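# Sort stickered items into matching-color containers using four arms

## Task

Put every item inside the container whose color matches the color of the sticker on that item.

## Robot and tools

SETUP. Four identical i2rt Big YAM arms (arm1, arm2, arm3, arm4) share one workspace. Each has six revolute joints, a two-finger gripper and a wrist camera (arm1_cam_wrist to arm4_cam_wrist). Four fixed room cameras also watch: cam_room_a1, cam_room_a2, cam_room_b1, cam_room_b2. A gust may occasionally nudge a loose object.

FRAME. Every pose is in one scene frame: metres, origin on the floor, +z up. Orientations are quaternions ordered w, x, y, z. Calibrated feet (base_link), each facing along its own +x: arm1 (-0.644, +1.377, +0.914) quat (+0.682, +0.007, +0.004, +0.731); arm2 (-0.655, -0.555, +0.928) quat (+0.747, +0.002, +0.000, -0.665); arm3 (+0.651, -1.332, +0.868) quat (+0.663, -0.004, -0.006, -0.748); arm4 (+0.648, +0.477, +0.879) quat (+0.687, +0.001, +0.003, +0.727). Reach is about 1.0 m from the joint1 axis. The reported hand point sits between the finger pads, roughly 1 cm short of the tips; the fingers point along the hand's +z and separate along its y. With joints 1 and 6 at 0 and the hand level and forward, the wrist camera rides on top looking at the tips. Printed hand positions get less accurate at long reach.

JOINTS (absolute, radians; tolerance for done in brackets): joint1_rad -2.879..2.879 (0.045), base yaw, positive counter-clockwise seen from above, 0 = along the foot's facing; joint2_rad 0..3.141 (0.14), shoulder, 0 = upper arm pointing back roughly level, larger lifts it up and forward; joint3_rad 0..3.019 (0.09), elbow, 0 = folded, larger opens; joint4_rad -1.692..1.57 (0.055), hand pitch, positive tips fingers up; joint5_rad -1.57..1.57 (0.03), sideways swing, positive to the arm's right; joint6_rad -2.094..2.094 (0.035), roll, positive clockwise viewed from behind the hand; gripper_m 0..0.093 metres (0.003), fingertip gap.

move. Optional keys arm1..arm4 and cameras. Each arm key holds an object with: joints (a dict of absolute targets by name, any subset); target (one list of 7 numbers [x, y, z, qw, qx, qy, qz], an absolute hand pose in the scene frame, metres); speed (m/s, 0.002 to 0.5, default 0.25, allowed only with target; rotation is capped at twice that value in rad/s). When target is given, joints may contain only gripper_m. Arms left out keep their previous command. All motions start together; all hand paths in one call finish together, paced by the slowest. A path lasts 0.5 to 10 s and a whole action at most 15 s. Each step the goal is clipped to within 100 mm and 20 degrees of the measured hand, then solved by damped IK (position favoured); expect centimetre errors, lag, drift off the straight line and overshoot of speed near full stretch. Paths ignore obstacles and other arms. cameras: a list of names, or all; [] returns none. A move with no arm keys just reports everything.

wait: seconds (0 to 10) and cameras; nothing new is commanded. zoom_image: camera plus region [x0, y0, x1, y1] in pixels from the top-left, at most 504 by 504, and only for a camera present in the latest images. read_manual: section "licences"; gives only licence text. finished_scene: scene (integer 1 to 3); irreversible, and later calls in that reply act on the next scene. The first scene is practice and may be skipped.

RESULTS. The move line lists each arm sent a motion with done or its worst status. joint_status and hand_status words: off_target (stopped short, may still push); time_out (joints keep a nearby target and keep pushing; on_its_own lists those still moving, with "held at" giving the target, not the reading); not_followed (a safety check withheld the targets: "joint command not followed" or "pose unreachable"; the gripper part still runs); limit_stop_at_motor_heat (resend the target). An arm under "as last shown" was not commanded and reads "not commanded". The pictures line gives image order; frames can be slightly older than the state. Joint velocities are in joint order (rad/s, gripper m/s); "within noise" means still. Joint torques are in N m, arm joints only, include gravity, with per-arm offsets; entries 3 and 4 wrap at ±28. hand_target is the pose the current joint targets imply.

GRIPPING. Clamped on a rigid part the reading is up to about 0.005 m under its width (some grippers read up to 0.002 over). Closed on nothing it reads 0.000 to 0.003. Commanding about 0.005 m below the first-touch reading gives full force (about 50 to 64 N per pad); go less deep on soft items. Release by commanding well above the reading.

AVOID. Knocking or placing anything outside the work area or on the floor ends the scene. Arms pressing hard on each other ends it too, including one gripper squeezing another's fingers; collision checks can react late and allow fingers, housings and cameras to touch. Do not drop items, release them while moving, slam, or shove hard; arms keep pushing after contact. Long holds, stretched poses and unreachable goals heat motors: MOTOR HOT appears near 85 °C, and at 100 °C an OVER-TEMPERATURE FAULT drops the arm for 30 to 60 s or more. Time keeps passing while you think, with arms holding their last command. A refused call (out-of-range value) or a stop cancels the remaining move, wait and finished_scene calls of that reply; an invalid call (unknown key) does not.

Each tool is called after "Call:" as name(argument=value, ...), one argument or row to a line, values as JSON.

## Session

Call:
move(
)

Scene clock: 0.00 s.
Joint torques (N m): no reading
Motor temperatures (°C): arm1=[21 23 26 23 21 21 21] | arm2=[23 24 25 22 22 20 23] | arm3=[24 23 23 23 24 23 23] | arm4=[22 21 23 22 24 21 24]
Heat: arm1: hottest joint3_rad 26 °C; arm2: hottest joint3_rad 25 °C; arm3: hottest joint1_rad 24 °C; arm4: hottest joint5_rad 24 °C.
Joint velocities: within noise
arm1.joint_positions: joint1_rad=-0.168 joint2_rad=+0.560 joint3_rad=+1.361 joint4_rad=-1.410 joint5_rad=+0.240 joint6_rad=+0.692 gripper_m=+0.09396
arm1.joint_status: not commanded
arm1.hand: x=-0.5745 y=+1.5715 z=+1.4388 quat_wxyz=(-0.303, +0.280, -0.837, -0.359) (m; scene frame)
arm1.hand_target: x=-0.5746 y=+1.5689 z=+1.4515 quat_wxyz=(-0.308, +0.276, -0.832, -0.370) (m; scene frame)
arm1.hand_status: not commanded
arm2.joint_positions: joint1_rad=+0.198 joint2_rad=+0.483 joint3_rad=+1.641 joint4_rad=-1.210 joint5_rad=-0.086 joint6_rad=-0.484 gripper_m=+0.09396
arm2.joint_status: not commanded
arm2.hand: x=-0.6069 y=-0.6635 z=+1.6316 quat_wxyz=(-0.468, -0.246, -0.683, +0.505) (m; scene frame)
arm2.hand_target: x=-0.6088 y=-0.6576 z=+1.6378 quat_wxyz=(-0.472, -0.244, -0.677, +0.510) (m; scene frame)
arm2.hand_status: not commanded
arm3.joint_positions: joint1_rad=+0.130 joint2_rad=+0.645 joint3_rad=+1.695 joint4_rad=-1.138 joint5_rad=+0.075 joint6_rad=+0.392 gripper_m=+0.09396
arm3.joint_status: not commanded
arm3.hand: x=+0.6386 y=-1.5165 z=+1.5921 quat_wxyz=(-0.552, -0.621, -0.389, +0.398) (m; scene frame)
arm3.hand_target: x=+0.6385 y=-1.5116 z=+1.6003 quat_wxyz=(-0.558, -0.615, -0.384, +0.402) (m; scene frame)
arm3.hand_status: not commanded
arm4.joint_positions: joint1_rad=+0.147 joint2_rad=+0.437 joint3_rad=+1.709 joint4_rad=-1.566 joint5_rad=+0.245 joint6_rad=+0.670 gripper_m=+0.09396
arm4.joint_status: not commanded
arm4.hand: x=+0.6820 y=+0.5376 z=+1.5262 quat_wxyz=(-0.292, +0.355, -0.719, -0.522) (m; scene frame)
arm4.hand_target: x=+0.6829 y=+0.5336 z=+1.5314 quat_wxyz=(-0.294, +0.352, -0.714, -0.529) (m; scene frame)
arm4.hand_status: not commanded
pictures: arm1_cam_wrist, arm2_cam_wrist, arm3_cam_wrist, arm4_cam_wrist, cam_room_a1, cam_room_a2, cam_room_b1, cam_room_b2
Images, in order (width x height): arm1_cam_wrist 672x504, arm2_cam_wrist 672x504, arm3_cam_wrist 672x504, arm4_cam_wrist 672x504, cam_room_a1 672x504, cam_room_a2 672x504, cam_room_b1 672x504, cam_room_b2 672x504.

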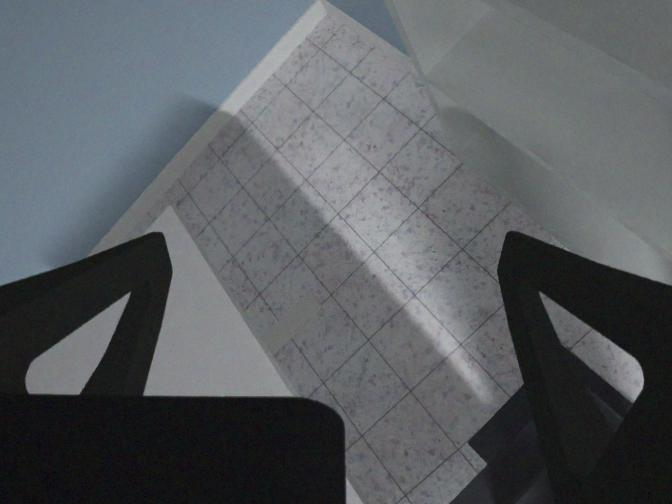

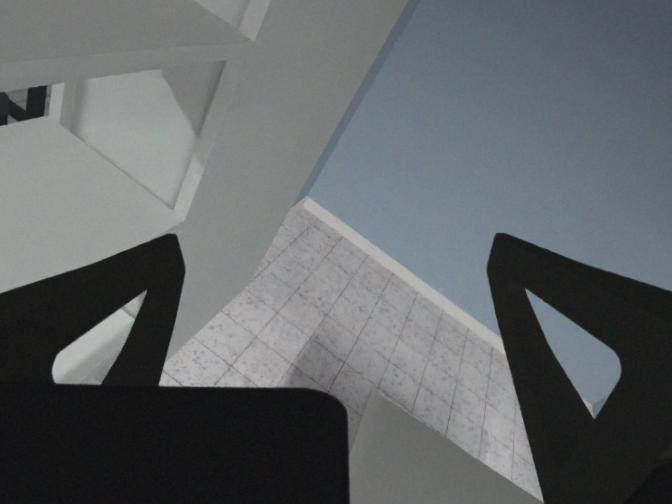

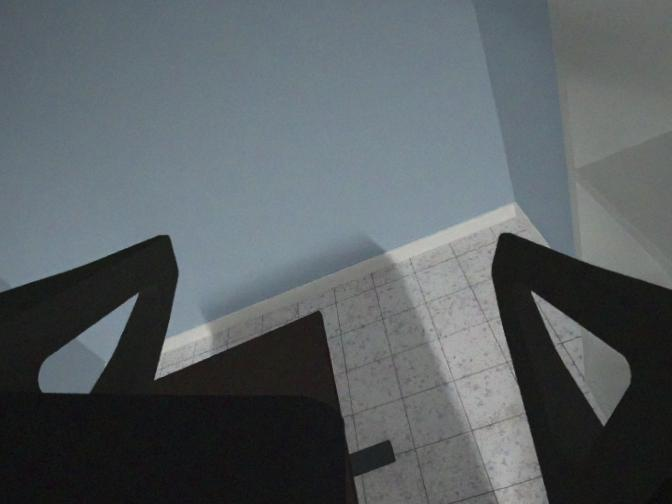

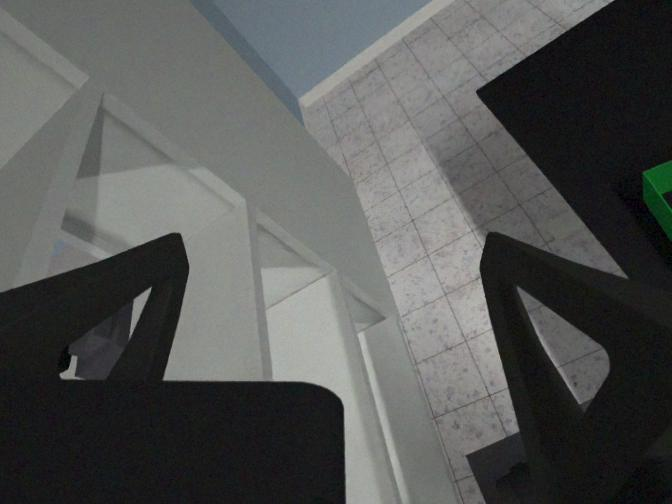

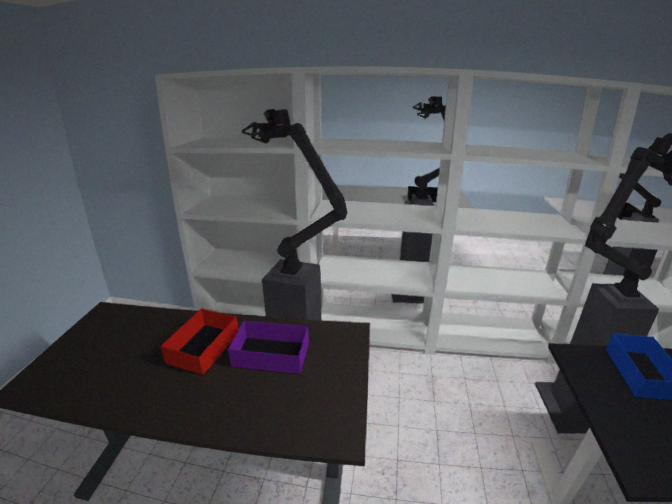

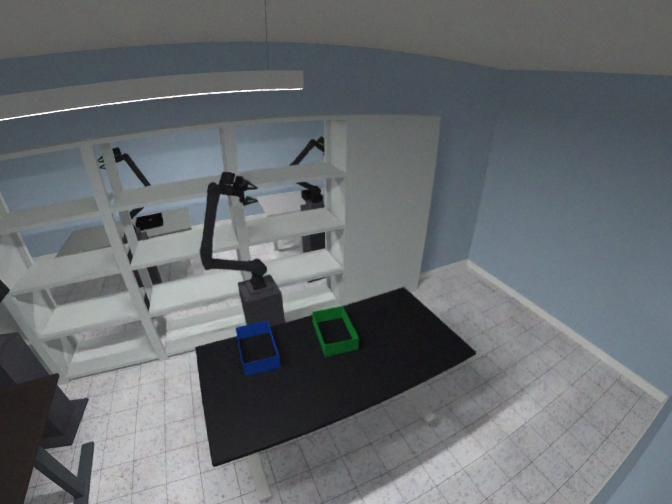

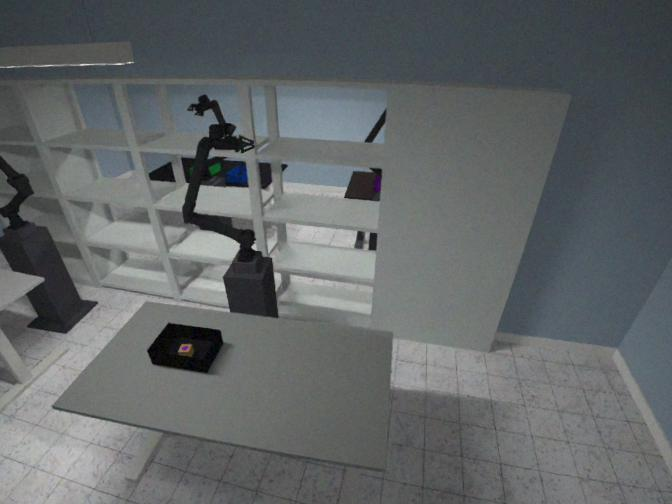

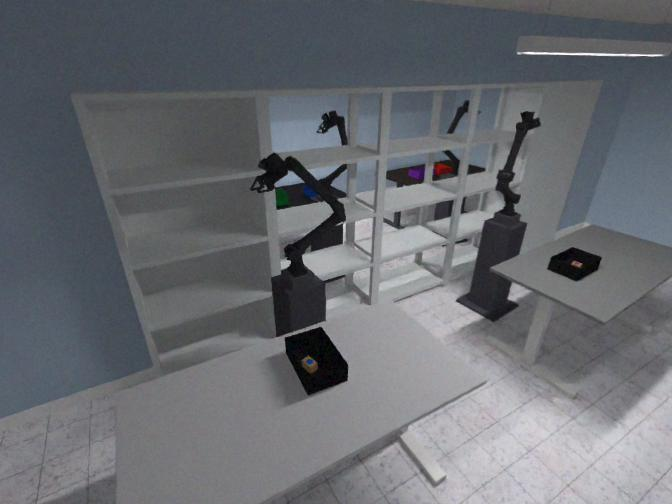

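Call:
move(
  arm1={"joints":{"joint1_rad":1.5,"joint2_rad":1.75,"joint3_rad":1.85,"joint4_rad":-1.65,"joint5_rad":0,"joint6_rad":0}},
  arm2={"joints":{"joint1_rad":-1.9,"joint2_rad":1.75,"joint3_rad":1.85,"joint4_rad":-1.65,"joint5_rad":0,"joint6_rad":0}},
  arm3={"joints":{"joint1_rad":1.69,"joint2_rad":1.6,"joint3_rad":1.75,"joint4_rad":-1.65,"joint5_rad":0,"joint6_rad":0}},
  arm4={"joints":{"joint1_rad":-1.63,"joint2_rad":1.6,"joint3_rad":1.75,"joint4_rad":-1.65,"joint5_rad":0,"joint6_rad":0}},
  cameras=["arm1_cam_wrist","arm2_cam_wrist","arm3_cam_wrist","arm4_cam_wrist"],
)

Scene clock: 11.57 s.
Joint torques (N m): arm1=[-2.26 -15.21 13.08 0.06 0.1 -0.06] | arm2=[1.14 -20.31 11.45 0.18 -0.12 0.2] | arm3=[1.03 -16.67 9.83 -0.17 0.12 -0.11] | arm4=[1.32 -18.2 9.99 -0.25 0.04 -0.09]
Motor temperatures (°C): arm1=[21 24 28 23 21 21 21] | arm2=[23 24 26 22 22 20 23] | arm3=[24 23 24 23 24 23 23] | arm4=[22 21 23 22 24 21 24]
Heat: arm1: hottest joint3_rad 28 °C; arm2: hottest joint3_rad 26 °C; arm3: hottest joint1_rad 24 °C; arm4: hottest joint5_rad 24 °C.
move: arm1 done; arm2 done; arm3 done; arm4 done
Joint velocities: within noise
arm1.joint_positions: joint1_rad=+1.507 joint2_rad=+1.762 joint3_rad=+1.822 joint4_rad=-1.640 joint5_rad=-0.002 joint6_rad=+0.007 gripper_m=+0.09398
arm1.joint_status: all done
arm1.hand: x=-1.1791 y=+1.3741 z=+1.1886 quat_wxyz=(-0.001, +1.000, -0.001, -0.003) (m; scene frame)
arm1.hand_target: x=-1.1805 y=+1.3781 z=+1.2058 quat_wxyz=(-0.001, +1.000, -0.001, -0.018) (m; scene frame)
arm1.hand_status: not commanded
arm2.joint_positions: joint1_rad=-1.905 joint2_rad=+1.763 joint3_rad=+1.839 joint4_rad=-1.637 joint5_rad=+0.002 joint6_rad=-0.013 gripper_m=+0.09397
arm2.joint_status: all done
arm2.hand: x=-1.1864 y=-0.4379 z=+1.1999 quat_wxyz=(+0.003, -0.995, +0.102, +0.004) (m; scene frame)
arm2.hand_target: x=-1.1846 y=-0.4416 z=+1.2110 quat_wxyz=(+0.003, -0.994, +0.106, +0.010) (m; scene frame)
arm2.hand_status: not commanded
arm3.joint_positions: joint1_rad=+1.689 joint2_rad=+1.604 joint3_rad=+1.737 joint4_rad=-1.643 joint5_rad=-0.002 joint6_rad=+0.006 gripper_m=+0.09397
arm3.joint_status: all done
arm3.hand: x=+1.1464 y=-1.3289 z=+1.1801 quat_wxyz=(-0.031, -0.004, -0.999, +0.006) (m; scene frame)
arm3.hand_target: x=+1.1464 y=-1.3285 z=+1.1870 quat_wxyz=(-0.036, +0.000, -0.999, +0.007) (m; scene frame)
arm3.hand_status: not commanded
arm4.joint_positions: joint1_rad=-1.636 joint2_rad=+1.619 joint3_rad=+1.725 joint4_rad=-1.640 joint5_rad=+0.000 joint6_rad=+0.014 gripper_m=+0.09398
arm4.joint_status: all done
arm4.hand: x=+1.1459 y=+0.4735 z=+1.1774 quat_wxyz=(-0.016, -0.012, -1.000, +0.002) (m; scene frame)
arm4.hand_target: x=+1.1452 y=+0.4767 z=+1.1955 quat_wxyz=(-0.033, -0.001, -0.999, +0.002) (m; scene frame)
arm4.hand_status: not commanded
pictures: arm1_cam_wrist, arm2_cam_wrist, arm3_cam_wrist, arm4_cam_wrist
Images, in order (width x height): arm1_cam_wrist 672x504, arm2_cam_wrist 672x504, arm3_cam_wrist 672x504, arm4_cam_wrist 672x504.

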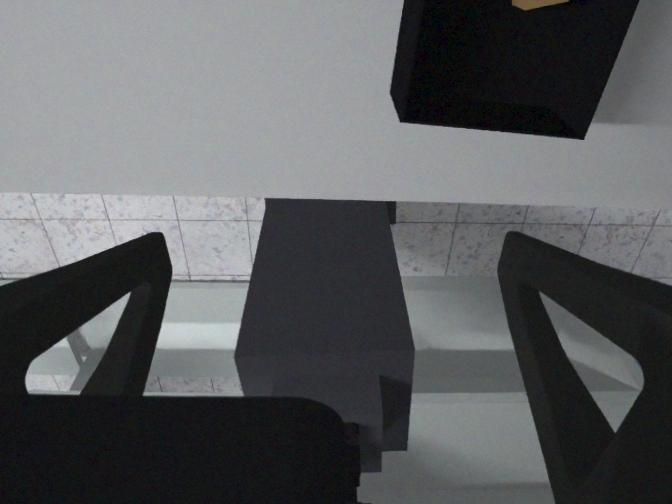

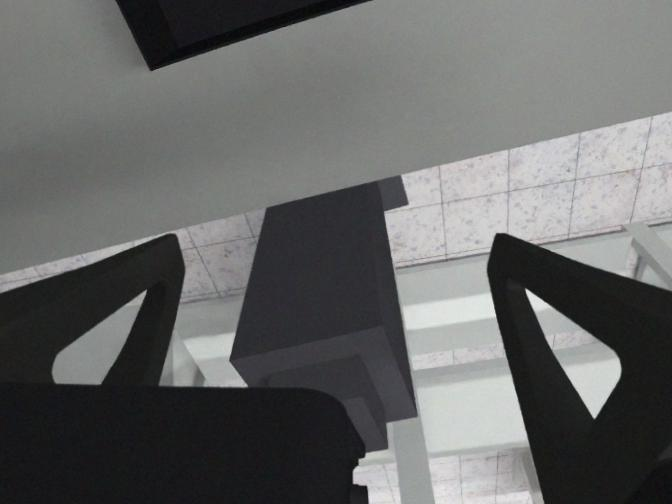

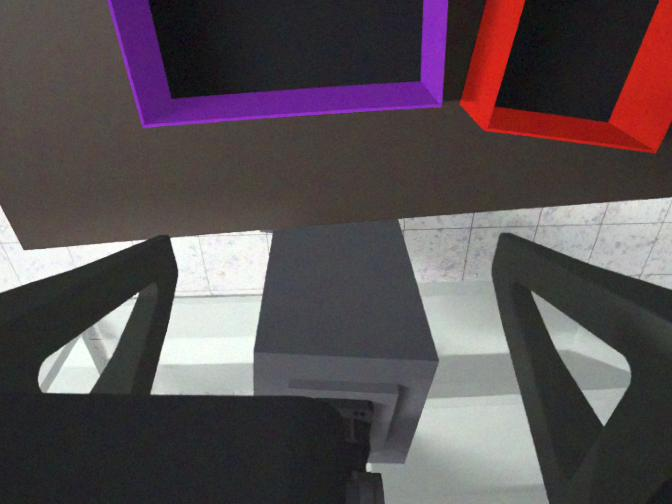

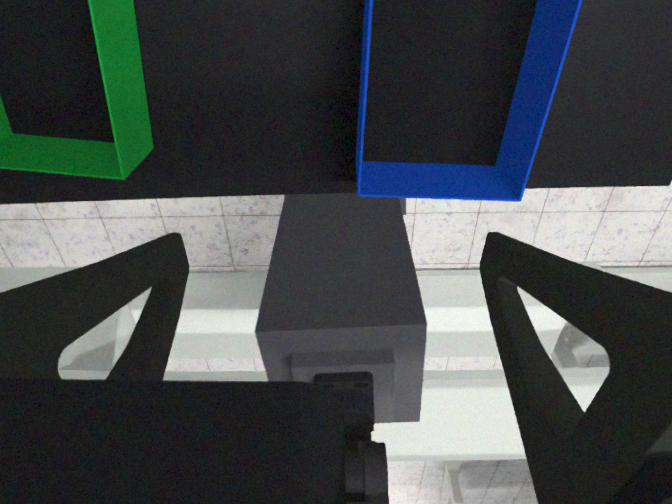

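Call:
move(
  arm1={"target":[-1.26,1.56,1.08,0,1,0,0]},
  arm2={"target":[-1.28,-0.46,1.1,0,1,0,0]},
  arm3={"target":[1.27,-1.33,1.25,0,0,1,0]},
  arm4={"target":[1.27,0.45,1.25,0,0,1,0]},
  cameras=["arm1_cam_wrist","arm2_cam_wrist","arm3_cam_wrist","arm4_cam_wrist"],
)

Scene clock: 20.60 s.
Joint torques (N m): arm1=[-0.97 -17.08 15.64 0.4 -0.04 -0.11] | arm2=[1.2 -20.25 15.19 0.96 -0.21 -0.08] | arm3=[0.73 -19.43 13.01 0.23 -0.08 -0.12] | arm4=[0.56 -18.08 11.79 0.16 -0.03 -0.04]
Motor temperatures (°C): arm1=[21 24 30 23 21 21 21] | arm2=[23 24 27 22 22 20 23] | arm3=[24 24 24 23 24 23 23] | arm4=[22 22 25 22 24 21 24]
Heat: arm1: hottest joint3_rad 30 °C; arm2: hottest joint3_rad 27 °C; arm3: hottest joint1_rad 24 °C; arm4: hottest joint3_rad 25 °C.
move: arm1 off_target; arm2 off_target; arm3 off_target; arm4 off_target
Joint velocities: within noise
arm1.joint_positions: joint1_rad=+1.211 joint2_rad=+2.075 joint3_rad=+1.956 joint4_rad=-1.523 joint5_rad=+0.003 joint6_rad=-0.278 gripper_m=+0.09398
arm1.joint_status: not commanded
arm1.hand: x=-1.2407 y=+1.5577 z=+1.0626 quat_wxyz=(+0.007, +1.000, -0.007, +0.027) (m; scene frame)
arm1.hand_target: x=-1.2587 y=+1.5596 z=+1.0803 quat_wxyz=(+0.000, +1.000, +0.000, +0.000) (m; scene frame)
arm1.hand_status: off_target (0.026 m and 3.3 deg from the pose sent, 0.230 m and 0.4 deg at the start)
arm2.joint_positions: joint1_rad=-1.846 joint2_rad=+1.999 joint3_rad=+1.908 joint4_rad=-1.519 joint5_rad=+0.000 joint6_rad=-0.137 gripper_m=+0.09397
arm2.joint_status: not commanded
arm2.hand: x=-1.2593 y=-0.4587 z=+1.0939 quat_wxyz=(-0.001, -1.000, +0.011, -0.020) (m; scene frame)
arm2.hand_target: x=-1.2788 y=-0.4603 z=+1.1001 quat_wxyz=(+0.000, -1.000, +0.000, +0.000) (m; scene frame)
arm2.hand_status: off_target (0.022 m and 2.6 deg from the pose sent, 0.139 m and 11.8 deg at the start)
arm3.joint_positions: joint1_rad=+1.689 joint2_rad=+1.867 joint3_rad=+2.226 joint4_rad=-1.699 joint5_rad=-0.013 joint6_rad=+0.003 gripper_m=+0.09397
arm3.joint_status: not commanded
arm3.hand: x=+1.2616 y=-1.3266 z=+1.2361 quat_wxyz=(-0.116, -0.001, -0.993, +0.000) (m; scene frame)
arm3.hand_target: x=+1.2690 y=-1.3300 z=+1.2492 quat_wxyz=(-0.132, +0.000, -0.991, +0.000) (m; scene frame)
arm3.hand_status: off_target (0.017 m and 13.3 deg from the pose sent, 0.142 m and 3.6 deg at the start; a joint's target at an end of its range on 47 of 54 steps)
arm4.joint_positions: joint1_rad=-1.668 joint2_rad=+1.850 joint3_rad=+2.198 joint4_rad=-1.672 joint5_rad=-0.002 joint6_rad=-0.030 gripper_m=+0.09398
arm4.joint_status: not commanded
arm4.hand: x=+1.2597 y=+0.4536 z=+1.2440 quat_wxyz=(-0.121, -0.005, -0.993, +0.005) (m; scene frame)
arm4.hand_target: x=+1.2691 y=+0.4501 z=+1.2493 quat_wxyz=(-0.129, +0.000, -0.992, +0.005) (m; scene frame)
arm4.hand_status: off_target (0.013 m and 13.9 deg from the pose sent, 0.146 m and 2.3 deg at the start; a joint's target at an end of its range on 50 of 54 steps)
pictures: arm1_cam_wrist, arm2_cam_wrist, arm3_cam_wrist, arm4_cam_wrist
Images, in order (width x height): arm1_cam_wrist 672x504, arm2_cam_wrist 672x504, arm3_cam_wrist 672x504, arm4_cam_wrist 672x504.

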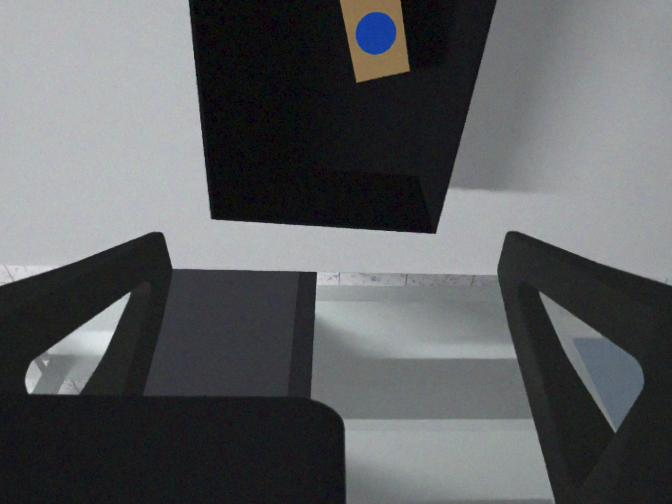

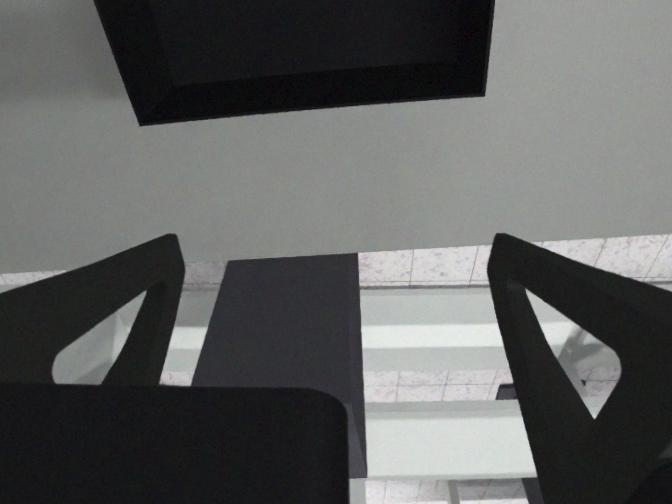

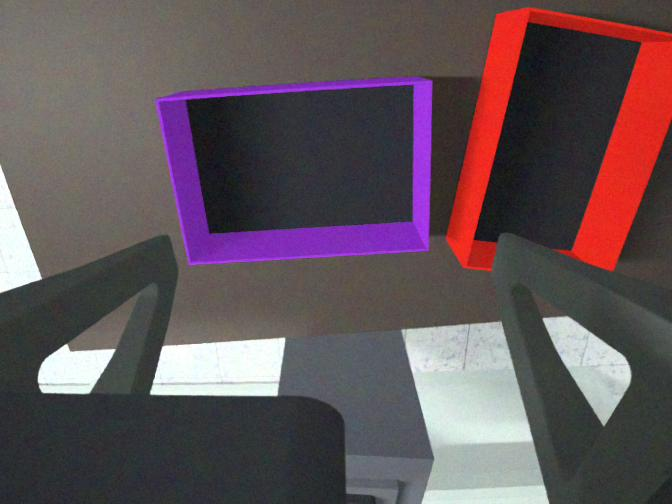

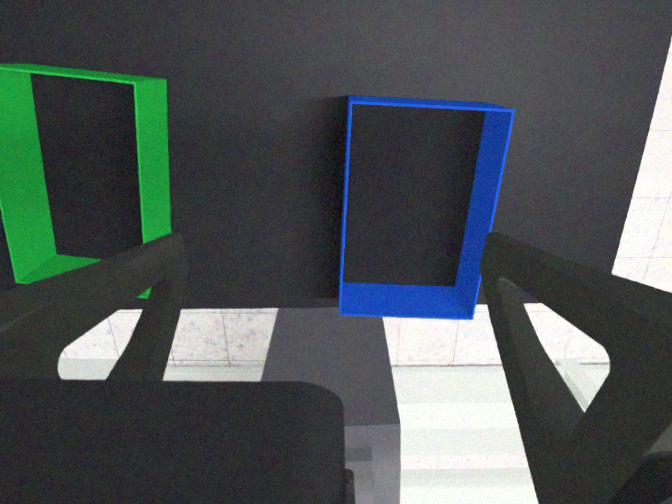

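Call:
move(
  arm1={"target":[-1.255,1.59,0.90,-0.015,0.985,0.112,0.13]},
  arm2={"target":[-1.39,-0.45,1.01,0,1,0,0]},
  cameras=["arm1_cam_wrist","arm2_cam_wrist"],
)

Scene clock: 33.03 s.
Joint torques (N m): arm1=[-2.2 -21.89 13.81 -0.02 0.1 -0.05] | arm2=[1.49 -25.17 15.19 0.06 -0.2 0.02] | arm3=[0.62 -19.31 13 0.2 -0.08 -0.11] | arm4=[0.03 -17.9 11.74 0.12 -0.05 -0.08]
Motor temperatures (°C): arm1=[21 25 32 23 21 21 21] | arm2=[23 25 31 22 22 20 23] | arm3=[24 24 26 23 24 23 23] | arm4=[22 23 26 22 24 21 24]
Heat: arm1: hottest joint3_rad 32 °C; arm2: hottest joint3_rad 31 °C; arm3: hottest joint3_rad 26 °C; arm4: hottest joint3_rad 26 °C.
move: arm1 off_target; arm2 off_target
Joint velocities: within noise
arm1.joint_positions: joint1_rad=+1.211 joint2_rad=+2.398 joint3_rad=+1.994 joint4_rad=-1.480 joint5_rad=+0.132 joint6_rad=-0.501 gripper_m=+0.09398
arm1.joint_status: not commanded
arm1.hand: x=-1.2339 y=+1.5783 z=+0.8778 quat_wxyz=(-0.002, +0.980, +0.113, +0.161) (m; scene frame)
arm1.hand_target: x=-1.2535 y=+1.5897 z=+0.9007 quat_wxyz=(-0.015, +0.985, +0.112, +0.130) (m; scene frame)
arm1.hand_status: off_target (0.033 m and 3.9 deg from the pose sent, 0.166 m and 18.3 deg at the start)
arm2.joint_positions: joint1_rad=-1.840 joint2_rad=+2.432 joint3_rad=+2.439 joint4_rad=-1.589 joint5_rad=+0.000 joint6_rad=-0.137 gripper_m=+0.09397
arm2.joint_status: not commanded
arm2.hand: x=-1.3793 y=-0.4439 z=+1.0094 quat_wxyz=(+0.001, -1.000, +0.008, -0.006) (m; scene frame)
arm2.hand_target: x=-1.3893 y=-0.4502 z=+1.0100 quat_wxyz=(+0.000, -1.000, +0.000, +0.001) (m; scene frame)
arm2.hand_status: off_target (0.012 m and 1.1 deg from the pose sent, 0.156 m and 2.6 deg at the start)
arm3, arm4: as last shown
arm4.hand_target: x=+1.2691 y=+0.4501 z=+1.2493 quat_wxyz=(-0.129, -0.001, -0.992, +0.005) (m; scene frame)
pictures: arm1_cam_wrist, arm2_cam_wrist
Images, in order (width x height): arm1_cam_wrist 672x504, arm2_cam_wrist 672x504.

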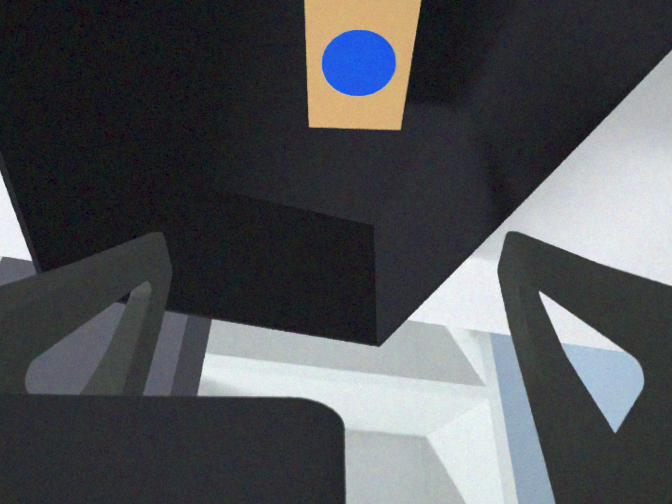

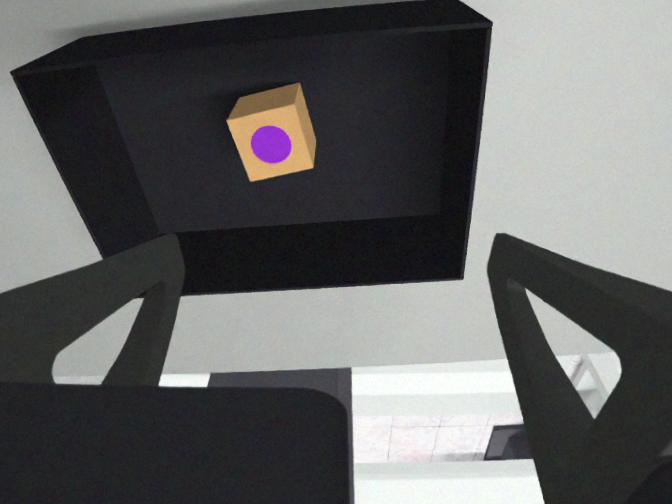

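Call:
move(
  arm1={"target":[-1.25,1.60,0.825,-0.015,0.985,0.112,0.13]},
  arm2={"target":[-1.322,-0.502,0.86,-0.0125,0.986,0.095,0.13]},
  cameras=["arm1_cam_wrist","arm2_cam_wrist"],
)

Scene clock: 44.23 s.
Joint torques (N m): arm1=[-2.32 -20.37 10.21 0.38 0.13 -0.06] | arm2=[0.38 -25.35 9.39 0.62 0.17 -0.08] | arm3=[0.73 -19.37 13 0.21 -0.08 -0.13] | arm4=[0.32 -18.26 11.77 0.18 -0.07 -0.06]
Motor temperatures (°C): arm1=[21 25 32 23 21 21 21] | arm2=[23 26 31 22 22 20 23] | arm3=[24 24 27 23 24 23 23] | arm4=[22 24 28 22 24 21 24]
Heat: arm1: hottest joint3_rad 32 °C; arm2: hottest joint3_rad 31 °C; arm3: hottest joint3_rad 27 °C; arm4: hottest joint3_rad 28 °C.
move: arm1 done; arm2 off_target
Joint velocities: within noise
arm1.joint_positions: joint1_rad=+1.195 joint2_rad=+2.471 joint3_rad=+1.994 joint4_rad=-1.354 joint5_rad=+0.135 joint6_rad=-0.517 gripper_m=+0.09398
arm1.joint_status: not commanded
arm1.hand: x=-1.2453 y=+1.5925 z=+0.8251 quat_wxyz=(-0.012, +0.984, +0.112, +0.138) (m; scene frame)
arm1.hand_target: x=-1.2499 y=+1.6000 z=+0.8251 quat_wxyz=(-0.015, +0.985, +0.112, +0.130) (m; scene frame)
arm1.hand_status: done (0.009 m and 1.0 deg from the pose sent, 0.059 m and 3.9 deg at the start)
arm2.joint_positions: joint1_rad=-1.747 joint2_rad=+2.496 joint3_rad=+2.188 joint4_rad=-1.501 joint5_rad=+0.058 joint6_rad=-0.232 gripper_m=+0.09398
arm2.joint_status: not commanded
arm2.hand: x=-1.3243 y=-0.5049 z=+0.8765 quat_wxyz=(+0.013, -0.988, -0.089, -0.123) (m; scene frame)
arm2.hand_target: x=-1.3216 y=-0.5020 z=+0.8603 quat_wxyz=(+0.012, -0.987, -0.095, -0.130) (m; scene frame)
arm2.hand_status: off_target (0.017 m and 1.1 deg from the pose sent, 0.170 m and 18.5 deg at the start)
arm3, arm4: as last shown
pictures: arm1_cam_wrist, arm2_cam_wrist
Images, in order (width x height): arm1_cam_wrist 672x504, arm2_cam_wrist 672x504.

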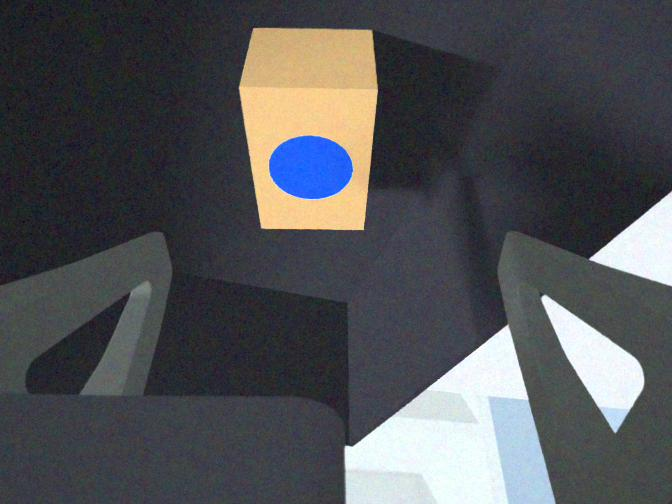

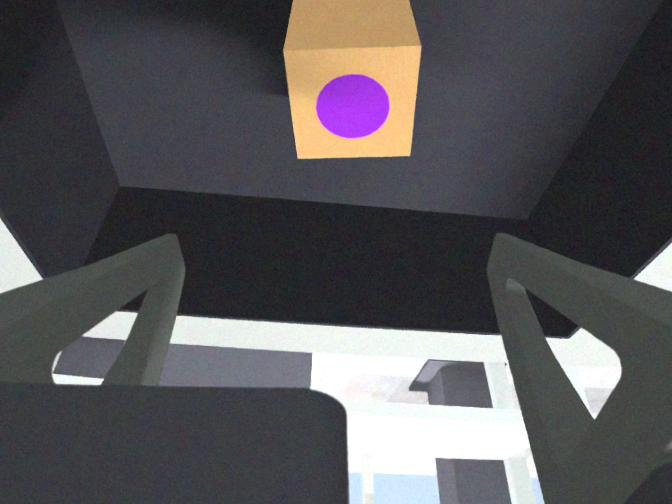

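Call:
move(
  arm1={"target":[-1.24,1.592,0.752,-0.015,0.985,0.112,0.13],"speed":0.12},
  arm2={"target":[-1.310,-0.493,0.742,-0.0125,0.986,0.095,0.13],"speed":0.15},
  cameras=["arm1_cam_wrist","arm2_cam_wrist"],
)

Scene clock: 52.00 s.
Joint torques (N m): arm1=[-2.2 -20.54 8.4 0.5 0.1 0.01] | arm2=[-0.03 -25.05 8.94 0.62 0.18 -0.08] | arm3=[0.67 -19.43 13.01 0.25 -0.06 -0.11] | arm4=[0.38 -17.79 11.78 0.09 -0.05 -0.1]
Motor temperatures (°C): arm1=[21 26 32 23 21 21 21] | arm2=[23 26 31 22 22 20 23] | arm3=[24 24 28 23 24 23 23] | arm4=[22 24 29 22 24 21 24]
Heat: arm1: hottest joint3_rad 32 °C; arm2: hottest joint3_rad 31 °C; arm3: hottest joint3_rad 28 °C; arm4: hottest joint3_rad 29 °C.
move: arm1 done; arm2 off_target
Joint velocities: within noise
arm1.joint_positions: joint1_rad=+1.196 joint2_rad=+2.547 joint3_rad=+1.951 joint4_rad=-1.221 joint5_rad=+0.134 joint6_rad=-0.517 gripper_m=+0.09398
arm1.joint_status: not commanded
arm1.hand: x=-1.2400 y=+1.5901 z=+0.7590 quat_wxyz=(-0.014, +0.985, +0.112, +0.131) (m; scene frame)
arm1.hand_target: x=-1.2399 y=+1.5919 z=+0.7520 quat_wxyz=(-0.015, +0.985, +0.112, +0.130) (m; scene frame)
arm1.hand_status: done (0.007 m and 0.2 deg from the pose sent, 0.073 m and 1.0 deg at the start)
arm2.joint_positions: joint1_rad=-1.755 joint2_rad=+2.635 joint3_rad=+2.129 joint4_rad=-1.306 joint5_rad=+0.061 joint6_rad=-0.245 gripper_m=+0.09398
arm2.joint_status: not commanded
arm2.hand: x=-1.3142 y=-0.4995 z=+0.7587 quat_wxyz=(+0.013, -0.988, -0.092, -0.124) (m; scene frame)
arm2.hand_target: x=-1.3096 y=-0.4931 z=+0.7424 quat_wxyz=(+0.012, -0.987, -0.095, -0.130) (m; scene frame)
arm2.hand_status: off_target (0.018 m and 0.8 deg from the pose sent, 0.136 m and 1.1 deg at the start)
arm3, arm4: as last shown
pictures: arm1_cam_wrist, arm2_cam_wrist
Images, in order (width x height): arm1_cam_wrist 672x504, arm2_cam_wrist 672x504.

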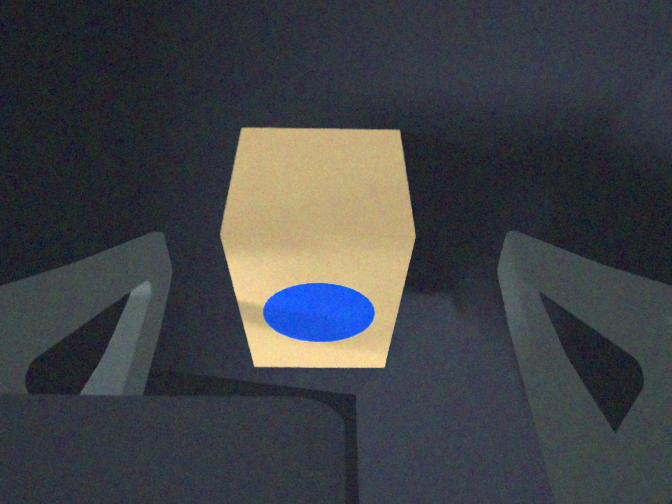

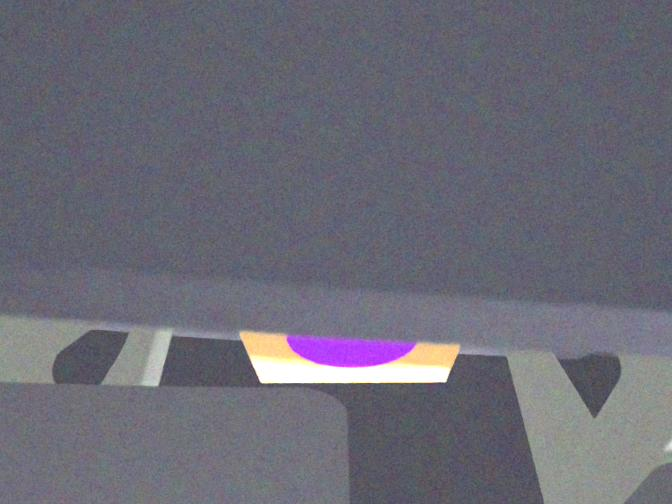

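Call:
move(
  arm1={"joints":{"gripper_m":0.022}},
  arm2={"joints":{"gripper_m":0.03}},
  cameras=["arm1_cam_wrist","arm2_cam_wrist"],
)

Call:
move(
  arm1={"target":[-1.16,1.56,0.95,-0.015,0.985,0.112,0.13],"speed":0.2},
  arm2={"target":[-1.28,-0.493,0.90,-0.0125,0.986,0.095,0.13],"speed":0.2},
  cameras=["arm1_cam_wrist","arm2_cam_wrist","cam_room_b1"],
)

Scene clock: 61.13 s.
Joint torques (N m): arm1=[-1.67 -19.72 8.44 0.42 0.1 0.03] | arm2=[-0.09 -25 8.88 0.59 0.11 -0.07] | arm3=[0.56 -19.37 12.96 0.23 -0.07 -0.11] | arm4=[0.03 -17.55 11.82 0.24 -0.05 -0.09]
Motor temperatures (°C): arm1=[21 27 32 23 21 21 21] | arm2=[23 27 30 22 22 20 23] | arm3=[24 24 29 23 24 23 23] | arm4=[22 24 30 22 24 21 24]
Heat: arm1: hottest joint3_rad 32 °C; arm2: hottest joint3_rad 30 °C; arm3: hottest joint3_rad 29 °C; arm4: hottest joint3_rad 30 °C.
move: arm1 off_target; arm2 off_target
Joint velocities: within noise
arm1.joint_positions: joint1_rad=+1.196 joint2_rad=+2.547 joint3_rad=+1.951 joint4_rad=-1.219 joint5_rad=+0.134 joint6_rad=-0.517 gripper_m=+0.04293
arm1.joint_status: gripper_m off_target (ended at +0.04297, target +0.02200)
arm1.hand: x=-1.2403 y=+1.5902 z=+0.7590 quat_wxyz=(-0.015, +0.985, +0.112, +0.131) (m; scene frame)
arm1.hand_target: x=-1.2399 y=+1.5919 z=+0.7520 quat_wxyz=(-0.015, +0.985, +0.112, +0.130) (m; scene frame)
arm1.hand_status: not commanded
arm2.joint_positions: joint1_rad=-1.755 joint2_rad=+2.635 joint3_rad=+2.129 joint4_rad=-1.305 joint5_rad=+0.063 joint6_rad=-0.246 gripper_m=+0.05296
arm2.joint_status: gripper_m off_target (ended at +0.05299, target +0.03000)
arm2.hand: x=-1.3143 y=-0.4992 z=+0.7587 quat_wxyz=(+0.014, -0.988, -0.092, -0.124) (m; scene frame)
arm2.hand_target: x=-1.3095 y=-0.4931 z=+0.7424 quat_wxyz=(+0.012, -0.987, -0.095, -0.130) (m; scene frame)
arm2.hand_status: not commanded
arm3, arm4: as last shown
pictures: arm1_cam_wrist, arm2_cam_wrist
Images, in order (width x height): arm1_cam_wrist 672x504, arm2_cam_wrist 672x504.

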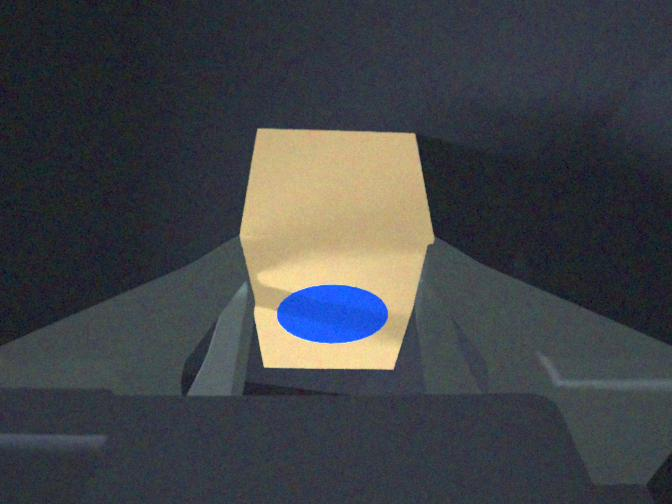

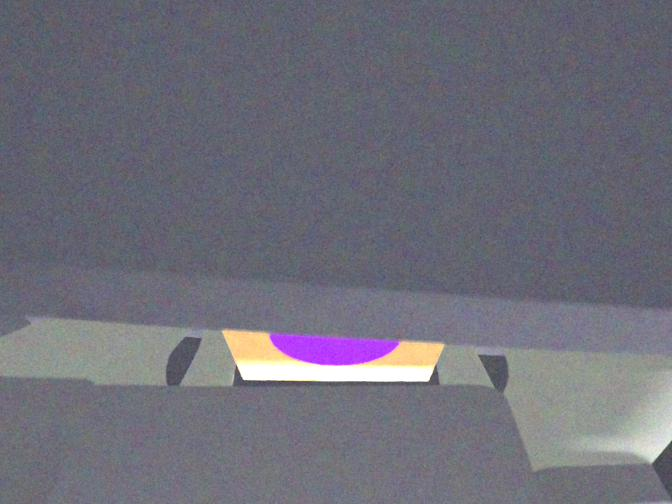

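Scene clock: 62.93 s.
Joint torques (N m): arm1=[-1.03 -17.9 8.99 -0.4 0.06 0.11] | arm2=[-0.09 -26.4 8.32 -0.43 0.15 -0.08] | arm3=[0.56 -19.43 12.97 0.2 -0.08 -0.12] | arm4=[0.21 -18.08 11.77 0.21 -0.06 -0.09]
Motor temperatures (°C): arm1=[21 27 32 23 21 21 21] | arm2=[23 27 30 22 22 20 23] | arm3=[24 24 29 23 24 23 23] | arm4=[22 24 30 22 24 21 24]
Heat: arm1: hottest joint3_rad 32 °C; arm2: hottest joint3_rad 30 °C; arm3: hottest joint3_rad 29 °C; arm4: hottest joint3_rad 30 °C.
move: arm1 done; arm2 done
Joint velocities: within noise
arm1.joint_positions: joint1_rad=+1.196 joint2_rad=+2.083 joint3_rad=+1.620 joint4_rad=-1.353 joint5_rad=+0.134 joint6_rad=-0.517 gripper_m=+0.04298
arm1.joint_status: not commanded
arm1.hand: x=-1.1597 y=+1.5651 z=+0.9421 quat_wxyz=(-0.014, +0.985, +0.112, +0.131) (m; scene frame)
arm1.hand_target: x=-1.1601 y=+1.5601 z=+0.9500 quat_wxyz=(-0.015, +0.985, +0.112, +0.130) (m; scene frame)
arm1.hand_status: done (0.009 m and 0.1 deg from the pose sent, 0.209 m and 0.1 deg at the start)
arm2.joint_positions: joint1_rad=-1.758 joint2_rad=+2.354 joint3_rad=+1.971 joint4_rad=-1.423 joint5_rad=+0.063 joint6_rad=-0.249 gripper_m=+0.05296
arm2.joint_status: not commanded
arm2.hand: x=-1.2870 y=-0.4993 z=+0.8969 quat_wxyz=(+0.014, -0.988, -0.092, -0.122) (m; scene frame)
arm2.hand_target: x=-1.2801 y=-0.4930 z=+0.8999 quat_wxyz=(+0.012, -0.987, -0.095, -0.130) (m; scene frame)
arm2.hand_status: done (0.010 m and 1.1 deg from the pose sent, 0.146 m and 0.8 deg at the start)
arm3, arm4: as last shown
pictures: arm1_cam_wrist, arm2_cam_wrist, cam_room_b1
Images, in order (width x height): arm1_cam_wrist 672x504, arm2_cam_wrist 672x504, cam_room_b1 672x504.

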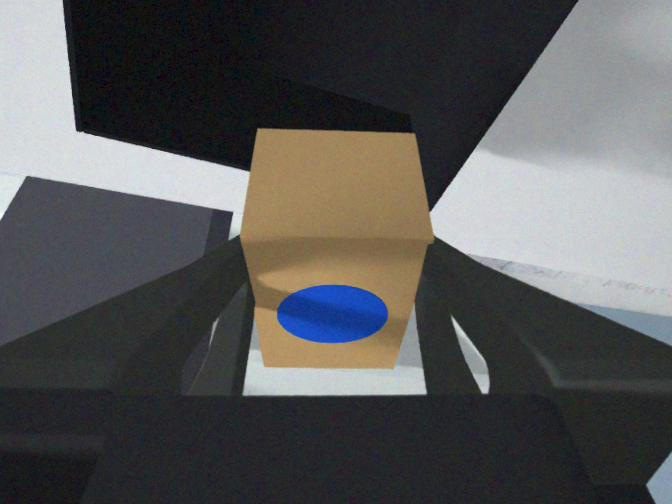

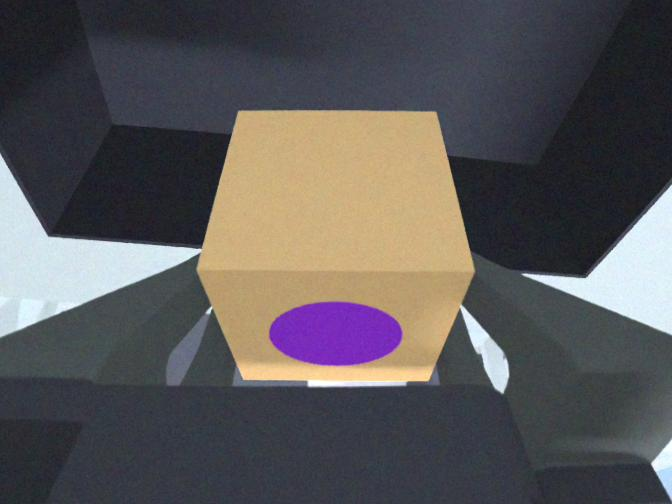

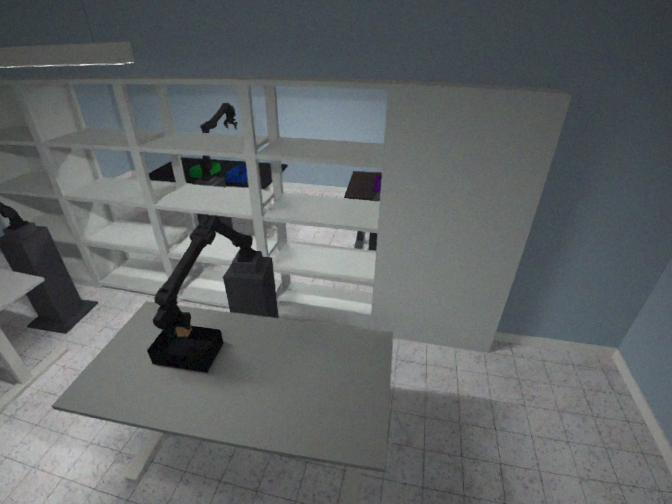

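Call:
move(
  arm1={"joints":{"joint2_rad":0.3,"joint3_rad":1.0,"joint4_rad":-1.0,"joint5_rad":0,"joint6_rad":0}},
  arm2={"joints":{"joint2_rad":0.3,"joint3_rad":1.0,"joint4_rad":-1.0,"joint5_rad":0,"joint6_rad":0}},
  arm3={"joints":{"joint2_rad":0.3,"joint3_rad":1.0,"joint4_rad":-1.2,"joint5_rad":0,"joint6_rad":0}},
  arm4={"joints":{"joint2_rad":0.3,"joint3_rad":1.0,"joint4_rad":-1.2,"joint5_rad":0,"joint6_rad":0}},
  cameras=[],
)

Call:
move(
  arm1={"joints":{"joint1_rad":-2.27}},
  arm2={"joints":{"joint1_rad":0.914}},
  arm3={"joints":{"joint1_rad":-1.98}},
  arm4={"joints":{"joint1_rad":0.916}},
  cameras=["arm1_cam_wrist","arm2_cam_wrist","arm3_cam_wrist","arm4_cam_wrist"],
)

Scene clock: 81.70 s.
Joint torques (N m): arm1=[-0.91 6.95 9.76 2.28 -0.05 0.1] | arm2=[0.03 3.02 9.06 3.15 -0.18 0.22] | arm3=[0.85 4.84 7.99 2.21 0.12 -0.07] | arm4=[0.73 4.48 8.31 1.78 0.15 0.19]
Motor temperatures (°C): arm1=[21 28 32 23 21 21 22] | arm2=[23 28 30 22 22 20 24] | arm3=[24 25 30 23 24 23 23] | arm4=[22 25 32 22 24 21 24]
Heat: arm1: hottest joint3_rad 32 °C; arm2: hottest joint3_rad 30 °C; arm3: hottest joint3_rad 30 °C; arm4: hottest joint3_rad 32 °C.
move: arm1 done; arm2 done; arm3 done; arm4 done
Joint velocities: within noise
arm1.joint_positions: joint1_rad=+1.196 joint2_rad=+0.296 joint3_rad=+0.997 joint4_rad=-1.011 joint5_rad=+0.002 joint6_rad=-0.009 gripper_m=+0.04298
arm1.joint_status: all done
arm1.hand: x=-0.8318 y=+1.4386 z=+1.3945 quat_wxyz=(-0.093, +0.794, -0.120, -0.589) (m; scene frame)
arm1.hand_target: x=-0.8343 y=+1.4373 z=+1.3977 quat_wxyz=(-0.088, +0.791, -0.119, -0.593) (m; scene frame)
arm1.hand_status: not commanded
arm2.joint_positions: joint1_rad=-1.759 joint2_rad=+0.299 joint3_rad=+1.009 joint4_rad=-1.013 joint5_rad=+0.003 joint6_rad=-0.015 gripper_m=+0.05296
arm2.joint_status: all done
arm2.hand: x=-0.8598 y=-0.5412 z=+1.4100 quat_wxyz=(+0.028, -0.806, +0.023, +0.591) (m; scene frame)
arm2.hand_target: x=-0.8625 y=-0.5398 z=+1.4084 quat_wxyz=(+0.025, -0.805, +0.031, +0.592) (m; scene frame)
arm2.hand_status: not commanded
arm3.joint_positions: joint1_rad=+1.689 joint2_rad=+0.296 joint3_rad=+1.001 joint4_rad=-1.212 joint5_rad=-0.003 joint6_rad=+0.003 gripper_m=+0.09397
arm3.joint_status: all done
arm3.hand: x=+0.8357 y=-1.3262 z=+1.3018 quat_wxyz=(-0.508, +0.002, -0.861, +0.005) (m; scene frame)
arm3.hand_target: x=+0.8385 y=-1.3278 z=+1.3032 quat_wxyz=(-0.511, -0.001, -0.860, +0.008) (m; scene frame)
arm3.hand_status: not commanded
arm4.joint_positions: joint1_rad=-1.668 joint2_rad=+0.300 joint3_rad=+0.991 joint4_rad=-1.212 joint5_rad=-0.002 joint6_rad=-0.014 gripper_m=+0.09398
arm4.joint_status: all done
arm4.hand: x=+0.8375 y=+0.4710 z=+1.3065 quat_wxyz=(-0.499, -0.010, -0.867, +0.015) (m; scene frame)
arm4.hand_target: x=+0.8378 y=+0.4696 z=+1.3136 quat_wxyz=(-0.508, -0.019, -0.861, +0.014) (m; scene frame)
arm4.hand_status: not commanded
pictures: none
No camera images: "cameras" was empty.

Scene clock: 84.27 s.
Joint torques (N m): arm1=[-2.49 6.36 10.02 2.11 -0.02 0.11] | arm2=[1.08 3.19 9.03 3.17 -0.02 0.21] | arm3=[0.38 4.54 8.05 2.25 0.03 -0.1] | arm4=[0.85 4.19 8.42 1.84 0.11 0.18]
Motor temperatures (°C): arm1=[21 27 32 23 21 21 22] | arm2=[23 28 30 22 22 20 24] | arm3=[24 25 30 23 24 23 23] | arm4=[22 25 32 22 24 21 24]
Heat: arm1: hottest joint3_rad 32 °C; arm2: hottest joint3_rad 30 °C; arm3: hottest joint3_rad 30 °C; arm4: hottest joint3_rad 32 °C.
move: arm1 done; arm2 done; arm3 done; arm4 done
Joint velocities: within noise
arm1.joint_positions: joint1_rad=-2.263 joint2_rad=+0.296 joint3_rad=+0.997 joint4_rad=-1.011 joint5_rad=+0.001 joint6_rad=-0.008 gripper_m=+0.04301
arm1.joint_status: all done
arm1.hand: x=-0.4700 y=+1.2556 z=+1.3883 quat_wxyz=(-0.554, -0.244, -0.774, +0.185) (m; scene frame)
arm1.hand_target: x=-0.4690 y=+1.2535 z=+1.3915 quat_wxyz=(-0.558, -0.249, -0.770, +0.185) (m; scene frame)
arm1.hand_status: not commanded
arm2.joint_positions: joint1_rad=+0.910 joint2_rad=+0.299 joint3_rad=+1.009 joint4_rad=-1.013 joint5_rad=+0.000 joint6_rad=-0.014 gripper_m=+0.05301
arm2.joint_status: all done
arm2.hand: x=-0.4813 y=-0.6630 z=+1.4103 quat_wxyz=(-0.569, -0.212, -0.778, +0.162) (m; scene frame)
arm2.hand_target: x=-0.4785 y=-0.6636 z=+1.4087 quat_wxyz=(-0.573, -0.216, -0.775, +0.157) (m; scene frame)
arm2.hand_status: not commanded
arm3.joint_positions: joint1_rad=-1.969 joint2_rad=+0.296 joint3_rad=+1.001 joint4_rad=-1.212 joint5_rad=-0.001 joint6_rad=+0.003 gripper_m=+0.09402
arm3.joint_status: all done
arm3.hand: x=+0.4898 y=-1.2334 z=+1.3002 quat_wxyz=(+0.124, -0.834, +0.226, +0.489) (m; scene frame)
arm3.hand_target: x=+0.4884 y=-1.2302 z=+1.3014 quat_wxyz=(+0.128, -0.831, +0.228, +0.490) (m; scene frame)
arm3.hand_status: not commanded
arm4.joint_positions: joint1_rad=+0.913 joint2_rad=+0.300 joint3_rad=+0.991 joint4_rad=-1.212 joint5_rad=-0.001 joint6_rad=-0.013 gripper_m=+0.09401
arm4.joint_status: all done
arm4.hand: x=+0.4953 y=+0.5853 z=+1.3077 quat_wxyz=(-0.149, +0.828, -0.252, -0.479) (m; scene frame)
arm4.hand_target: x=+0.4948 y=+0.5852 z=+1.3149 quat_wxyz=(-0.148, +0.821, -0.255, -0.489) (m; scene frame)
arm4.hand_status: not commanded
pictures: arm1_cam_wrist, arm2_cam_wrist, arm3_cam_wrist, arm4_cam_wrist
Images, in order (width x height): arm1_cam_wrist 672x504, arm2_cam_wrist 672x504, arm3_cam_wrist 672x504, arm4_cam_wrist 672x504.

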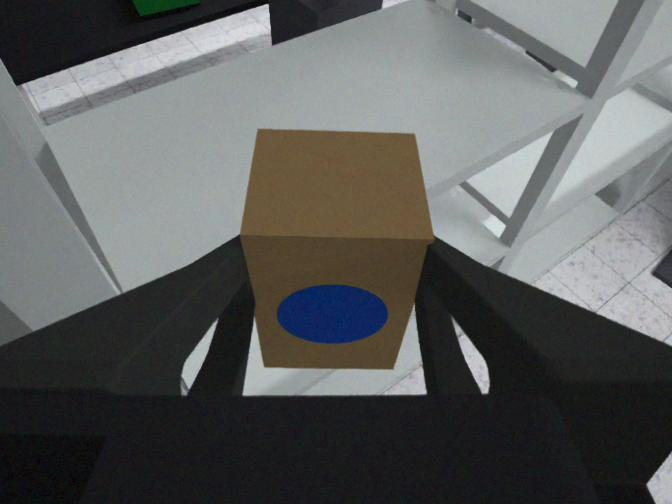

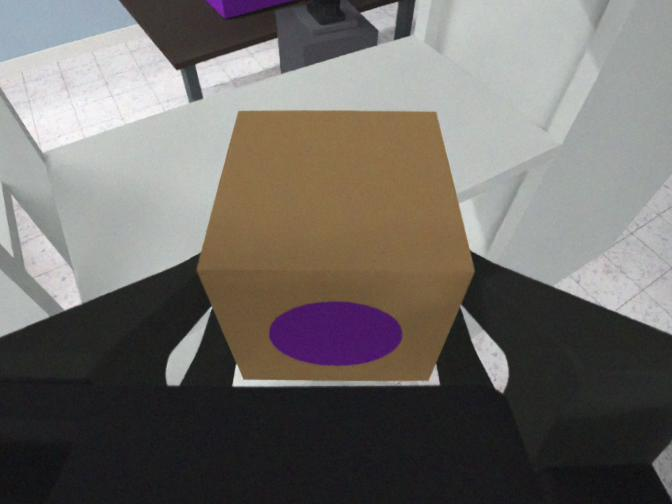

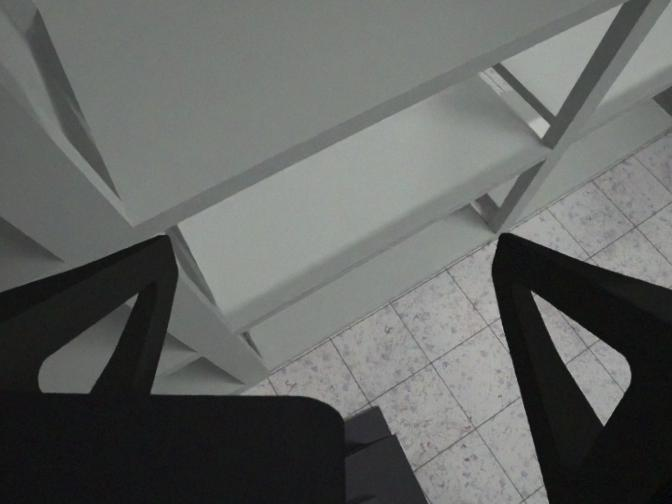

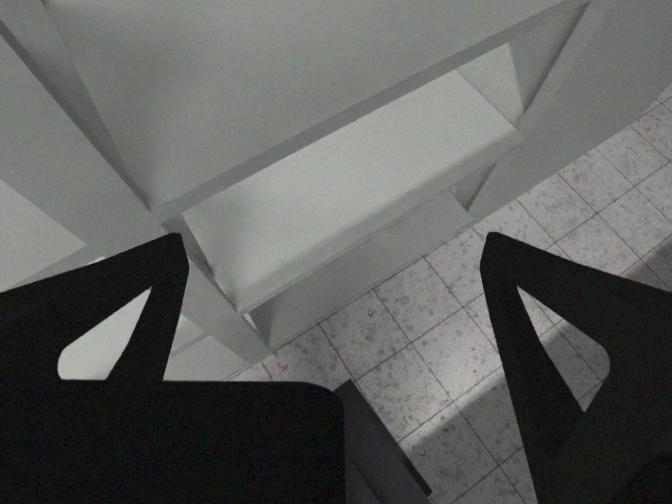

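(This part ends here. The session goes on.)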